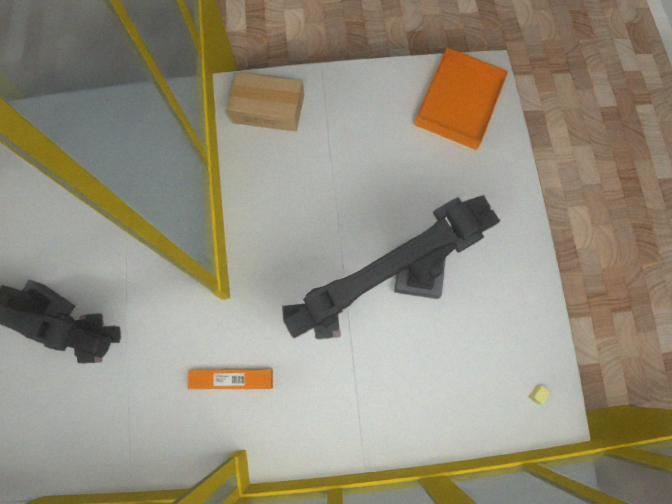

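Scene clock: 825.20 s.
Joint torques (N m): arm1=[1.9 -19.14 12.01 -0.13 0.2 0.08] | arm2=[0.79 -10.75 7.73 0.18 -0.04 -0.05] | arm3=[-0.15 -10.99 9.24 -0.21 -0.26 -0.06] | arm4=[0.91 -7.71 9.61 -0.18 -0.02 0.05] | arm5=[0.03 -19.6 10.26 -0.02 -0.2 0.07] | arm6=[0.15 -7.3 8.16 -0.16 0.04 -0.13] | arm7=[0.21 -18.96 14.84 -0.29 -0.04 0.15] | arm8=[1.85 -9.11 9.06 -0.49 -0.13 -0.1]
Heat: arm1: hottest joint3_rad 43 °C; arm2: hottest joint3_rad 36 °C; arm3: hottest joint3_rad 34 °C; arm4: hottest joint3_rad 44 °C; arm5: hottest joint3_rad 37 °C; arm6: hottest joint3_rad 36 °C; arm7: hottest joint3_rad 52 °C; arm8: hottest joint3_rad 35 °C.
move: arm5 off_target
Joint velocities: within noise
arm1, arm2, arm3, arm4, arm6, arm7, arm8: as last shown
arm5.joint_positions: joint1_rad=+0.667 joint2_rad=+2.364 joint3_rad=+2.360 joint4_rad=-1.592 joint5_rad=-0.002 joint6_rad=+0.403 gripper_m=+0.09014
arm5.joint_status: not commanded
arm5.hand: x=+1.5075 y=+0.3610 z=+0.8865 quat_wxyz=(-0.007, +1.000, +0.002, +0.014) (m; scene frame)
arm5.hand_target: x=+1.5007 y=+0.3523 z=+0.8999 quat_wxyz=(+0.000, +1.000, +0.000, -0.001) (m; scene frame)
arm5.hand_status: off_target (0.018 m and 1.8 deg from the pose sent, 0.383 m and 1.2 deg at the start)
pictures: arm5_cam_wrist
camera_calibration:
arm5_cam_wrist: T_world_to_cam=[[0.00730841, 0.999777, 0.0198042, -0.388401], [0.80481, -0.017635, 0.59327, -1.72516], [0.593487, 0.0116028, -0.80476, -0.0613757], [0, 0, 0, 1]] pos_world=[1.42769, 0.358603, 0.981784]

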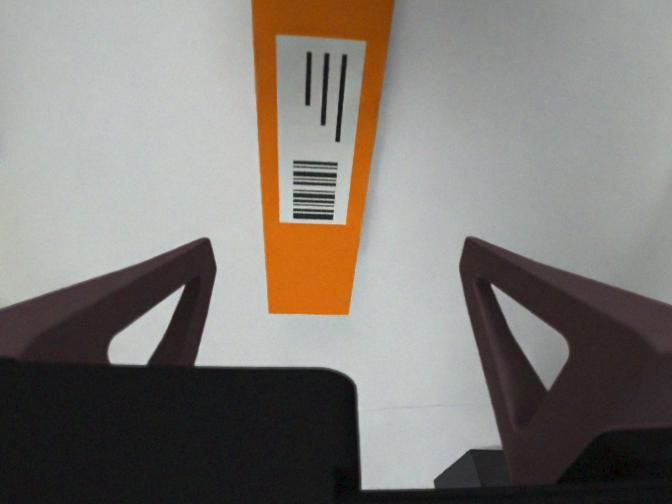

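Scene clock: 826.47 s.
Joint torques (N m): arm1=[1.85 -19.49 12.01 -0.16 0.19 0.06] | arm2=[0.79 -10.75 7.73 0.16 -0.04 -0.05] | arm3=[-0.15 -10.99 9.25 -0.23 -0.25 -0.06] | arm4=[0.91 -7.71 9.61 -0.18 -0.02 0.05] | arm5=[-0.85 -22.24 7.15 0.7 -0.14 0.06] | arm6=[0.21 -7.24 8.14 -0.16 0.04 -0.12] | arm7=[0.15 -19.02 14.8 -0.39 -0.05 0.14] | arm8=[1.49 -9 9.11 -0.47 -0.12 -0.11]
Heat: arm1: hottest joint3_rad 43 °C; arm2: hottest joint3_rad 36 °C; arm3: hottest joint3_rad 34 °C; arm4: hottest joint3_rad 44 °C; arm5: hottest joint3_rad 37 °C; arm6: hottest joint3_rad 36 °C; arm7: hottest joint3_rad 52 °C; arm8: hottest joint3_rad 35 °C.
move: arm5 off_target
Joint velocities: within noise
arm1, arm2, arm4, arm6, arm7, arm8: as last shown
arm3.joint_positions: joint1_rad=-1.212 joint2_rad=+1.277 joint3_rad=+1.159 joint4_rad=-1.460 joint5_rad=+0.000 joint6_rad=+0.070 gripper_m=+0.08997
arm3.joint_status: not commanded
arm3.hand: x=+0.5228 y=-0.2697 z=+0.9763 quat_wxyz=(-0.001, +0.585, -0.811, +0.001) (m; scene frame)
arm3.hand_target: x=+0.5190 y=-0.2720 z=+0.9799 quat_wxyz=(+0.000, +0.588, -0.809, +0.000) (m; scene frame)
arm3.hand_status: not commanded
arm5.joint_positions: joint1_rad=+0.667 joint2_rad=+2.409 joint3_rad=+2.182 joint4_rad=-1.373 joint5_rad=-0.003 joint6_rad=+0.403 gripper_m=+0.09014
arm5.joint_status: not commanded
arm5.hand: x=+1.5089 y=+0.3620 z=+0.7878 quat_wxyz=(-0.008, +1.000, +0.002, +0.016) (m; scene frame)
arm5.hand_target: x=+1.5033 y=+0.3550 z=+0.8002 quat_wxyz=(+0.000, +1.000, +0.000, +0.000) (m; scene frame)
arm5.hand_status: off_target (0.015 m and 2.0 deg from the pose sent, 0.087 m and 1.8 deg at the start)
pictures: arm5_cam_wrist
camera_calibration:
arm5_cam_wrist: T_world_to_cam=[[0.00723084, 0.999757, 0.0208277, -0.388135], [0.802864, -0.0182207, 0.595884, -1.66667], [0.596119, 0.012413, -0.8028, -0.147413], [0, 0, 0, 1]] pos_world=[1.42879, 0.359503, 0.882881]

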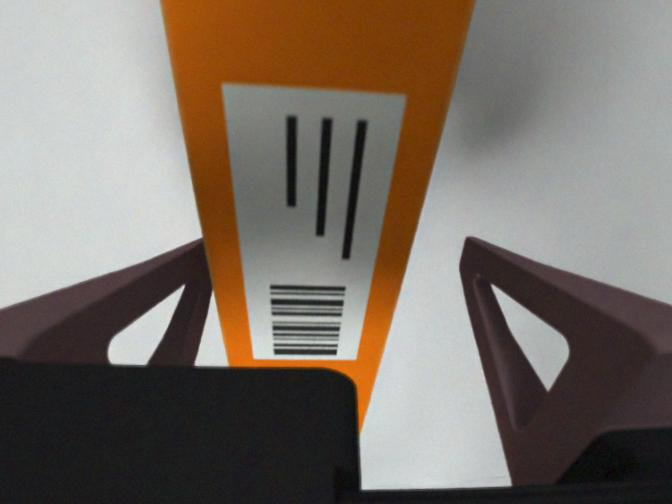

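>>> move(arm5={"target":[1.495,0.349,0.743,0,1,0,0],"speed":0.12}, cameras=["arm5_cam_wrist"])

>>> move(arm5={"joints":{"gripper_m":0.052}}, cameras=[])

>>> move(arm5={"target":[1.495,0.352,0.89,0,1,0,0]}, cameras=["cam_arm5","arm5_cam_wrist"])

Scene clock: 837.87 s.
Joint torques (N m): arm1=[1.85 -19.66 12 -0.24 0.18 0.07] | arm2=[0.79 -10.7 7.73 0.17 -0.04 -0.05] | arm3=[0.03 -11.11 9.28 -0.23 -0.25 -0.06] | arm4=[0.91 -7.71 9.62 -0.17 -0.02 0.05] | arm5=[0.15 -20.13 7.95 0.46 -0.01 0.02] | arm6=[0.15 -7.3 8.16 -0.18 0.04 -0.12] | arm7=[0.15 -18.96 14.83 -0.36 -0.05 0.14] | arm8=[1.73 -9.05 9.13 -0.51 -0.13 -0.11]
Heat: arm1: hottest joint3_rad 43 °C; arm2: hottest joint3_rad 36 °C; arm3: hottest joint3_rad 34 °C; arm4: hottest joint3_rad 44 °C; arm5: hottest joint3_rad 37 °C; arm6: hottest joint3_rad 35 °C; arm7: hottest joint3_rad 53 °C; arm8: hottest joint3_rad 35 °C.
move: arm5 off_target
Joint velocities: within noise
arm1.joint_positions: joint1_rad=-1.540 joint2_rad=+2.210 joint3_rad=+2.099 joint4_rad=-1.479 joint5_rad=+0.004 joint6_rad=+0.253 gripper_m=+0.07489
arm1.joint_status: not commanded
arm1.hand: x=-2.4120 y=-1.2301 z=+0.8775 quat_wxyz=(+0.003, -0.895, -0.446, -0.005) (m; scene frame)
arm1.hand_target: x=-2.4117 y=-1.2406 z=+0.8799 quat_wxyz=(+0.000, -0.895, -0.446, +0.000) (m; scene frame)
arm1.hand_status: not commanded
arm2, arm3, arm4, arm6, arm8: as last shown
arm5.joint_positions: joint1_rad=+0.667 joint2_rad=+2.462 joint3_rad=+2.182 joint4_rad=-1.293 joint5_rad=-0.006 joint6_rad=+0.407 gripper_m=+0.09011
arm5.joint_status: not commanded
arm5.hand: x=+1.4984 y=+0.3570 z=+0.7501 quat_wxyz=(-0.001, +1.000, +0.000, +0.004) (m; scene frame)
arm5.hand_target: x=+1.4954 y=+0.3492 z=+0.7430 quat_wxyz=(+0.000, +1.000, +0.000, +0.000) (m; scene frame)
arm5.hand_status: off_target (0.011 m and 0.5 deg from the pose sent, 0.049 m and 2.0 deg at the start)
arm7.joint_positions: joint1_rad=+2.153 joint2_rad=+2.280 joint3_rad=+2.100 joint4_rad=-1.436 joint5_rad=+0.000 joint6_rad=+0.136 gripper_m=+0.07495
arm7.joint_status: not commanded
arm7.hand: x=-0.3836 y=+1.2979 z=+0.8607 quat_wxyz=(+0.015, +0.635, -0.772, +0.016) (m; scene frame)
arm7.hand_target: x=-0.3860 y=+1.3128 z=+0.8802 quat_wxyz=(+0.000, +0.636, -0.772, +0.000) (m; scene frame)
arm7.hand_status: not commanded
pictures: arm5_cam_wrist
camera_calibration:
arm5_cam_wrist: T_world_to_cam=[[0.0121281, 0.999902, 0.00702811, -0.379359], [0.816437, -0.0139603, 0.577265, -1.6438], [0.577307, -0.00126311, -0.816526, -0.128062], [0, 0, 0, 1]] pos_world=[1.4206, 0.356212, 0.847011]

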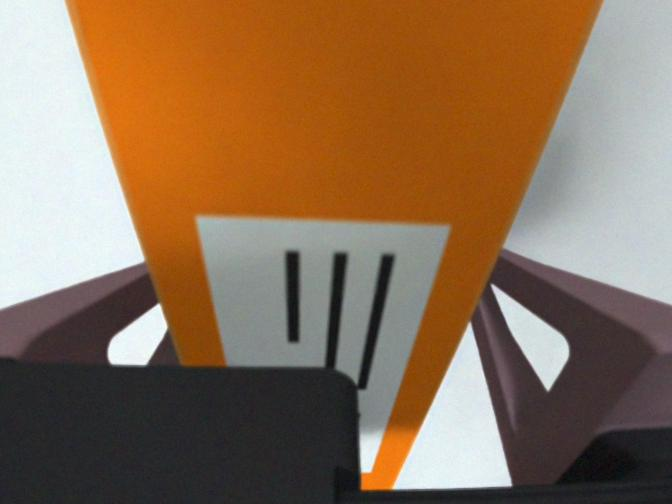

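Scene clock: 838.50 s.
Joint torques (N m): arm1=[1.67 -19.08 12.05 -0.14 0.17 0.06] | arm2=[0.79 -10.7 7.73 0.17 -0.04 -0.05] | arm3=[-0.03 -10.99 9.22 -0.25 -0.25 -0.05] | arm4=[0.85 -7.71 9.59 -0.18 -0.02 0.05] | arm5=[-0.44 -19.84 7.86 0.5 0.01 -0.05] | arm6=[0.03 -7.3 8.17 -0.17 0.04 -0.12] | arm7=[0.03 -19.02 14.79 -0.38 -0.05 0.15] | arm8=[1.44 -8.94 9.03 -0.49 -0.12 -0.1]
Heat: arm1: hottest joint3_rad 43 °C; arm2: hottest joint3_rad 36 °C; arm3: hottest joint3_rad 34 °C; arm4: hottest joint3_rad 44 °C; arm5: hottest joint3_rad 37 °C; arm6: hottest joint3_rad 35 °C; arm7: hottest joint3_rad 53 °C; arm8: hottest joint3_rad 35 °C.
move: arm5 off_target
Joint velocities: within noise
arm1, arm2, arm3, arm4, arm6, arm7, arm8: as last shown
arm5.joint_positions: joint1_rad=+0.673 joint2_rad=+2.462 joint3_rad=+2.182 joint4_rad=-1.293 joint5_rad=-0.007 joint6_rad=+0.408 gripper_m=+0.05945
arm5.joint_status: gripper_m off_target (ended at +0.05948, target +0.05200)
arm5.hand: x=+1.5002 y=+0.3530 z=+0.7501 quat_wxyz=(+0.000, +1.000, +0.002, +0.004) (m; scene frame)
arm5.hand_target: x=+1.4954 y=+0.3491 z=+0.7430 quat_wxyz=(+0.000, +1.000, +0.000, +0.000) (m; scene frame)
arm5.hand_status: not commanded
pictures: none
No camera images: "cameras" was empty.

Scene clock: 840.13 s.
Joint torques (N m): arm1=[1.85 -19.19 11.99 -0.06 0.17 0.06] | arm2=[0.79 -10.7 7.73 0.16 -0.04 -0.05] | arm3=[-0.09 -11.05 9.25 -0.2 -0.25 -0.05] | arm4=[0.85 -7.71 9.61 -0.17 -0.02 0.05] | arm5=[-0.73 -21.25 10.22 -0.01 -0.08 -0.06] | arm6=[0.15 -7.24 8.17 -0.17 0.04 -0.12] | arm7=[0.15 -18.96 14.83 -0.39 -0.03 0.15] | arm8=[1.9 -9.17 9.14 -0.57 -0.12 -0.1]
Heat: arm1: hottest joint3_rad 43 °C; arm2: hottest joint3_rad 36 °C; arm3: hottest joint3_rad 34 °C; arm4: hottest joint3_rad 44 °C; arm5: hottest joint3_rad 37 °C; arm6: hottest joint3_rad 35 °C; arm7: hottest joint3_rad 53 °C; arm8: hottest joint3_rad 35 °C.
move: arm5 off_target
Joint velocities: within noise
arm1, arm3, arm6, arm7: as last shown
arm2.joint_positions: joint1_rad=-1.430 joint2_rad=+1.292 joint3_rad=+1.068 joint4_rad=-1.337 joint5_rad=+0.001 joint6_rad=-0.217 gripper_m=+0.09292
arm2.joint_status: not commanded
arm2.hand: x=-0.6758 y=-0.3128 z=+0.9804 quat_wxyz=(-0.005, +0.593, -0.806, -0.002) (m; scene frame)
arm2.hand_target: x=-0.6799 y=-0.3150 z=+0.9801 quat_wxyz=(+0.000, +0.595, -0.804, +0.000) (m; scene frame)
arm2.hand_status: not commanded
arm4.joint_positions: joint1_rad=+1.831 joint2_rad=+1.276 joint3_rad=+1.167 joint4_rad=-1.456 joint5_rad=+0.011 joint6_rad=-0.351 gripper_m=+0.09290
arm4.joint_status: not commanded
arm4.hand: x=+1.3560 y=-0.4817 z=+0.9816 quat_wxyz=(-0.001, +1.000, -0.004, -0.007) (m; scene frame)
arm4.hand_target: x=+1.3600 y=-0.4859 z=+0.9801 quat_wxyz=(+0.000, +1.000, +0.000, +0.000) (m; scene frame)
arm4.hand_status: not commanded
arm5.joint_positions: joint1_rad=+0.673 joint2_rad=+2.391 joint3_rad=+2.370 joint4_rad=-1.583 joint5_rad=-0.005 joint6_rad=+0.408 gripper_m=+0.05946
arm5.joint_status: not commanded
arm5.hand: x=+1.5060 y=+0.3555 z=+0.8713 quat_wxyz=(-0.008, +1.000, +0.002, +0.018) (m; scene frame)
arm5.hand_target: x=+1.4959 y=+0.3523 z=+0.8901 quat_wxyz=(+0.000, +1.000, +0.000, -0.001) (m; scene frame)
arm5.hand_status: off_target (0.022 m and 2.3 deg from the pose sent, 0.140 m and 0.5 deg at the start; pose on its path clipped on 5 of 49 steps)
arm8.joint_positions: joint1_rad=+0.407 joint2_rad=+1.276 joint3_rad=+1.159 joint4_rad=-1.446 joint5_rad=+0.001 joint6_rad=-0.019 gripper_m=+0.09292
arm8.joint_status: not commanded
arm8.hand: x=-1.7327 y=+0.3046 z=+0.9800 quat_wxyz=(-0.002, -0.768, -0.640, +0.004) (m; scene frame)
arm8.hand_target: x=-1.7320 y=+0.3090 z=+0.9800 quat_wxyz=(+0.000, -0.766, -0.643, +0.000) (m; scene frame)
arm8.hand_status: not commanded
pictures: arm5_cam_wrist, cam_arm5
camera_calibration:
arm5_cam_wrist: T_world_to_cam=[[0.0064777, 0.999761, 0.0208747, -0.382213], [0.799631, -0.0177136, 0.600231, -1.71328], [0.600457, 0.0128039, -0.799554, -0.0881332], [0, 0, 0, 1]] pos_world=[1.42539, 0.352902, 0.965876]

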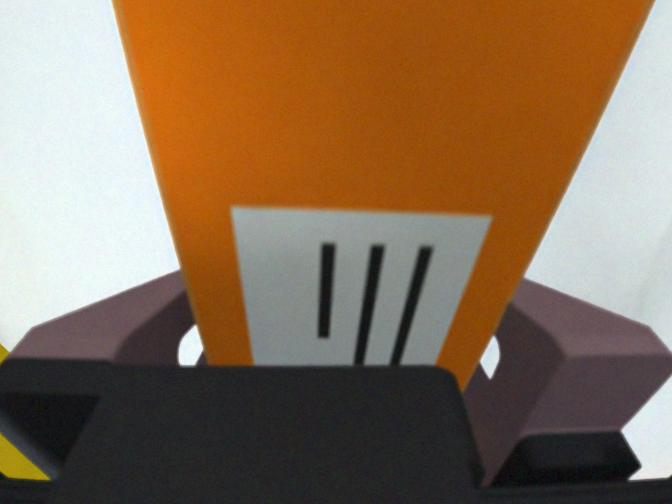

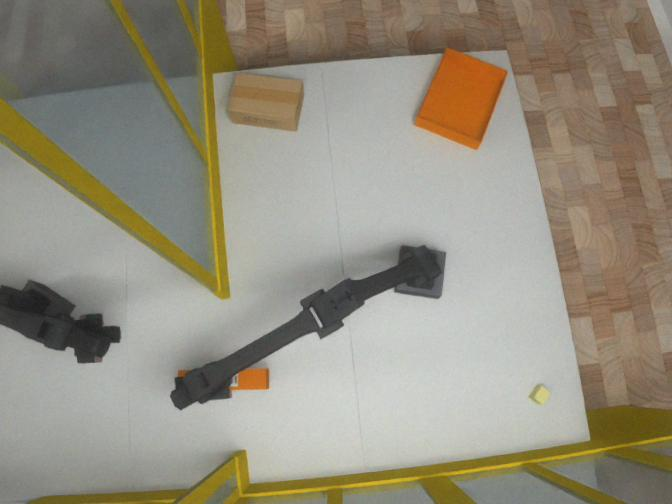

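>>> move(arm5={"target":[1.844,0.505,0.99,0,1,0,0]}, cameras=[])

>>> move(arm5={"joints":{"joint1_rad":-1.693,"joint6_rad":0.09}}, cameras=[])

>>> move(arm5={"target":[2.439,1.324,0.92,0,-0.5225,0.8526,0]}, cameras=[])

>>> move(arm5={"target":[2.439,1.324,0.82,0,-0.5225,0.8526,0]}, cameras=["cam_arm5","arm5_cam_wrist"])

>>> zoom_image(camera="cam_arm5", region=[380, 20, 548, 188])

Scene clock: 869.27 s.
Joint torques (N m): arm1=[1.96 -19.43 12.01 -0.21 0.19 0.07] | arm2=[0.79 -10.75 7.73 0.17 -0.04 -0.05] | arm3=[-0.09 -11.11 9.25 -0.24 -0.24 -0.05] | arm4=[0.85 -7.71 9.61 -0.17 -0.02 0.05] | arm5=[-1.49 -7.71 6.97 -0.03 -0.05 -0.07] | arm6=[0.15 -7.36 8.17 -0.18 0.04 -0.13] | arm7=[-0.03 -18.96 14.82 -0.38 -0.05 0.14] | arm8=[2.02 -8.88 9.09 -0.51 -0.14 -0.09]
Heat: arm1: hottest joint3_rad 43 °C; arm2: hottest joint3_rad 36 °C; arm3: hottest joint3_rad 34 °C; arm4: hottest joint3_rad 44 °C; arm5: hottest joint3_rad 41 °C; arm6: hottest joint3_rad 35 °C; arm7: hottest joint3_rad 53 °C; arm8: hottest joint3_rad 35 °C.
move: arm5 done
Joint velocities: within noise
arm1, arm2, arm3, arm4, arm6, arm7, arm8: as last shown
arm5.joint_positions: joint1_rad=+0.673 joint2_rad=+1.267 joint3_rad=+1.083 joint4_rad=-1.386 joint5_rad=-0.005 joint6_rad=+0.408 gripper_m=+0.05945
arm5.joint_status: not commanded
arm5.hand: x=+1.8440 y=+0.5027 z=+0.9848 quat_wxyz=(-0.001, +1.000, +0.002, +0.002) (m; scene frame)
arm5.hand_target: x=+1.8441 y=+0.5050 z=+0.9899 quat_wxyz=(+0.000, +1.000, +0.000, +0.000) (m; scene frame)
arm5.hand_status: done (0.006 m and 0.4 deg from the pose sent, 0.388 m and 2.3 deg at the start)
pictures: none
No camera images: "cameras" was empty.

Scene clock: 871.50 s.
Joint torques (N m): arm1=[1.73 -19.49 12.04 -0.05 0.18 0.08] | arm2=[0.79 -10.75 7.73 0.17 -0.04 -0.05] | arm3=[-0.09 -11.05 9.26 -0.27 -0.26 -0.04] | arm4=[0.91 -7.71 9.61 -0.18 -0.02 0.05] | arm5=[-2.02 -7.3 7.01 0.02 -0.15 -0.16] | arm6=[0.21 -7.3 8.17 -0.17 0.04 -0.12] | arm7=[0.15 -18.84 14.82 -0.36 -0.04 0.16] | arm8=[1.61 -9.17 9.07 -0.54 -0.13 -0.1]
Heat: arm1: hottest joint3_rad 43 °C; arm2: hottest joint3_rad 36 °C; arm3: hottest joint3_rad 34 °C; arm4: hottest joint3_rad 44 °C; arm5: hottest joint3_rad 40 °C; arm6: hottest joint3_rad 35 °C; arm7: hottest joint3_rad 54 °C; arm8: hottest joint3_rad 35 °C.
move: arm5 done
Joint velocities: arm1=[within noise] | arm2=[within noise] | arm3=[within noise] | arm4=[within noise] | arm5=[0.015 -0.005 -0.012 0.007 -0.037 0.154 0] | arm6=[within noise] | arm7=[within noise] | arm8=[within noise]
arm1, arm2, arm3, arm4, arm7, arm8: as last shown
arm5.joint_positions: joint1_rad=-1.688 joint2_rad=+1.268 joint3_rad=+1.083 joint4_rad=-1.386 joint5_rad=-0.004 joint6_rad=+0.100 gripper_m=+0.05927
arm5.joint_status: all done
arm5.hand: x=+2.2929 y=+0.9675 z=+0.9889 quat_wxyz=(-0.002, +0.519, -0.854, -0.003) (m; scene frame)
arm5.hand_target: x=+2.2939 y=+0.9660 z=+0.9945 quat_wxyz=(-0.004, +0.522, -0.853, -0.005) (m; scene frame)
arm5.hand_status: not commanded
arm6.joint_positions: joint1_rad=+0.222 joint2_rad=+1.297 joint3_rad=+1.006 joint4_rad=-1.285 joint5_rad=-0.001 joint6_rad=-0.383 gripper_m=+0.08987
arm6.joint_status: not commanded
arm6.hand: x=+1.1727 y=+0.4933 z=+0.9750 quat_wxyz=(+0.002, -0.007, -1.000, -0.001) (m; scene frame)
arm6.hand_target: x=+1.1720 y=+0.4969 z=+0.9799 quat_wxyz=(+0.000, +0.000, -1.000, +0.000) (m; scene frame)
arm6.hand_status: not commanded
pictures: none
No camera images: "cameras" was empty.

Scene clock: 874.27 s.
Joint torques (N m): arm1=[1.85 -19.49 12 -0.14 0.17 0.08] | arm2=[0.79 -10.75 7.72 0.17 -0.04 -0.05] | arm3=[0.03 -10.99 9.26 -0.24 -0.24 -0.06] | arm4=[0.85 -7.71 9.61 -0.18 -0.02 0.05] | arm5=[-1.2 -21.25 10.09 -0.09 -0.04 -0.18] | arm6=[0.09 -7.24 8.14 -0.17 0.04 -0.12] | arm7=[0.21 -19.02 14.84 -0.36 -0.04 0.15] | arm8=[1.96 -8.94 9.02 -0.51 -0.12 -0.12]
Heat: arm1: hottest joint3_rad 43 °C; arm2: hottest joint3_rad 36 °C; arm3: hottest joint3_rad 34 °C; arm4: hottest joint3_rad 44 °C; arm5: hottest joint3_rad 41 °C; arm6: hottest joint3_rad 35 °C; arm7: hottest joint3_rad 54 °C; arm8: hottest joint3_rad 35 °C.
move: arm5 off_target
Joint velocities: within noise
arm1, arm2, arm3, arm4, arm6, arm7, arm8: as last shown
arm5.joint_positions: joint1_rad=-1.688 joint2_rad=+2.427 joint3_rad=+2.495 joint4_rad=-1.675 joint5_rad=-0.003 joint6_rad=+0.097 gripper_m=+0.05927
arm5.joint_status: not commanded
arm5.hand: x=+2.4320 y=+1.3166 z=+0.9029 quat_wxyz=(+0.012, +0.520, -0.854, +0.008) (m; scene frame)
arm5.hand_target: x=+2.4386 y=+1.3230 z=+0.9200 quat_wxyz=(-0.004, +0.523, -0.853, -0.003) (m; scene frame)
arm5.hand_status: off_target (0.020 m and 1.7 deg from the pose sent, 0.391 m and 0.6 deg at the start; a joint's target at an end of its range on 19 of 83 steps)
pictures: none
No camera images: "cameras" was empty.

Scene clock: 875.50 s.
Joint torques (N m): arm1=[1.96 -19.37 11.92 -0.18 0.19 0.06] | arm2=[0.79 -10.75 7.73 0.17 -0.04 -0.05] | arm3=[-0.03 -11.11 9.22 -0.18 -0.25 -0.05] | arm4=[0.91 -7.71 9.61 -0.18 -0.02 0.05] | arm5=[-1.14 -22.71 7.5 0.7 -0.04 -0.14] | arm6=[0.09 -7.24 8.16 -0.17 0.04 -0.12] | arm7=[0.26 -19.08 14.84 -0.38 -0.04 0.15] | arm8=[1.73 -8.94 9.09 -0.47 -0.13 -0.09]
Heat: arm1: hottest joint3_rad 44 °C; arm2: hottest joint3_rad 36 °C; arm3: hottest joint3_rad 34 °C; arm4: hottest joint3_rad 44 °C; arm5: hottest joint3_rad 41 °C; arm6: hottest joint3_rad 35 °C; arm7: hottest joint3_rad 54 °C; arm8: hottest joint3_rad 35 °C.
move: arm5 off_target
Joint velocities: within noise
arm1, arm2, arm3, arm4, arm6, arm7, arm8: as last shown
arm5.joint_positions: joint1_rad=-1.688 joint2_rad=+2.465 joint3_rad=+2.302 joint4_rad=-1.457 joint5_rad=-0.003 joint6_rad=+0.097 gripper_m=+0.05927
arm5.joint_status: not commanded
arm5.hand: x=+2.4324 y=+1.3172 z=+0.8028 quat_wxyz=(+0.017, +0.520, -0.854, +0.012) (m; scene frame)
arm5.hand_target: x=+2.4388 y=+1.3237 z=+0.8203 quat_wxyz=(+0.000, +0.523, -0.853, +0.000) (m; scene frame)
arm5.hand_status: off_target (0.020 m and 2.4 deg from the pose sent, 0.083 m and 1.7 deg at the start)
pictures: arm5_cam_wrist, cam_arm5
camera_calibration:
arm5_cam_wrist: T_world_to_cam=[[0.8837, -0.46798, 0.00825786, -1.53864], [-0.377184, -0.701579, 0.604582, 1.36386], [-0.277139, -0.537384, -0.7965, 2.14544], [0, 0, 0, 1]] pos_world=[2.46871, 1.38973, 0.89698]

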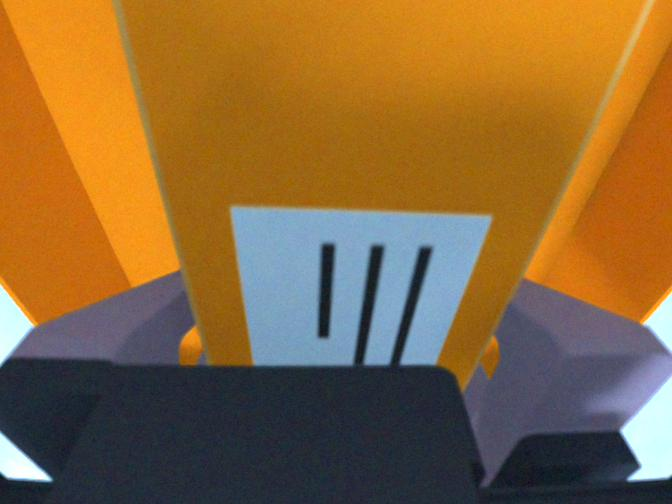

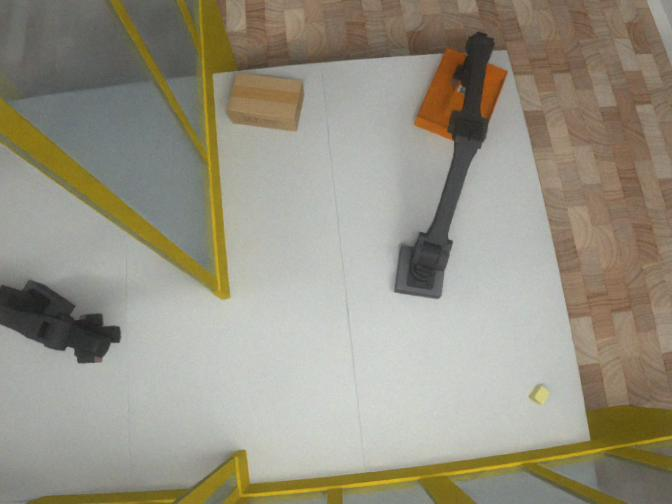

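Scaled by 3.000.

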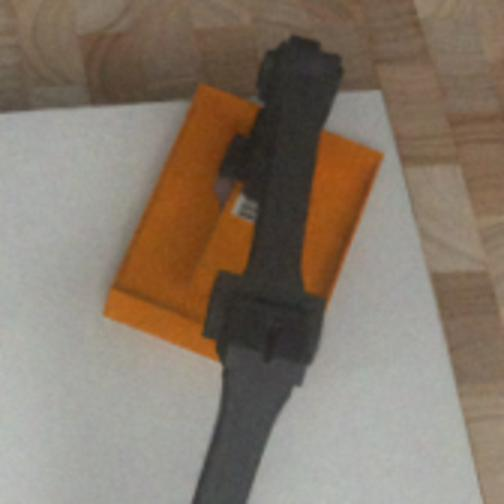

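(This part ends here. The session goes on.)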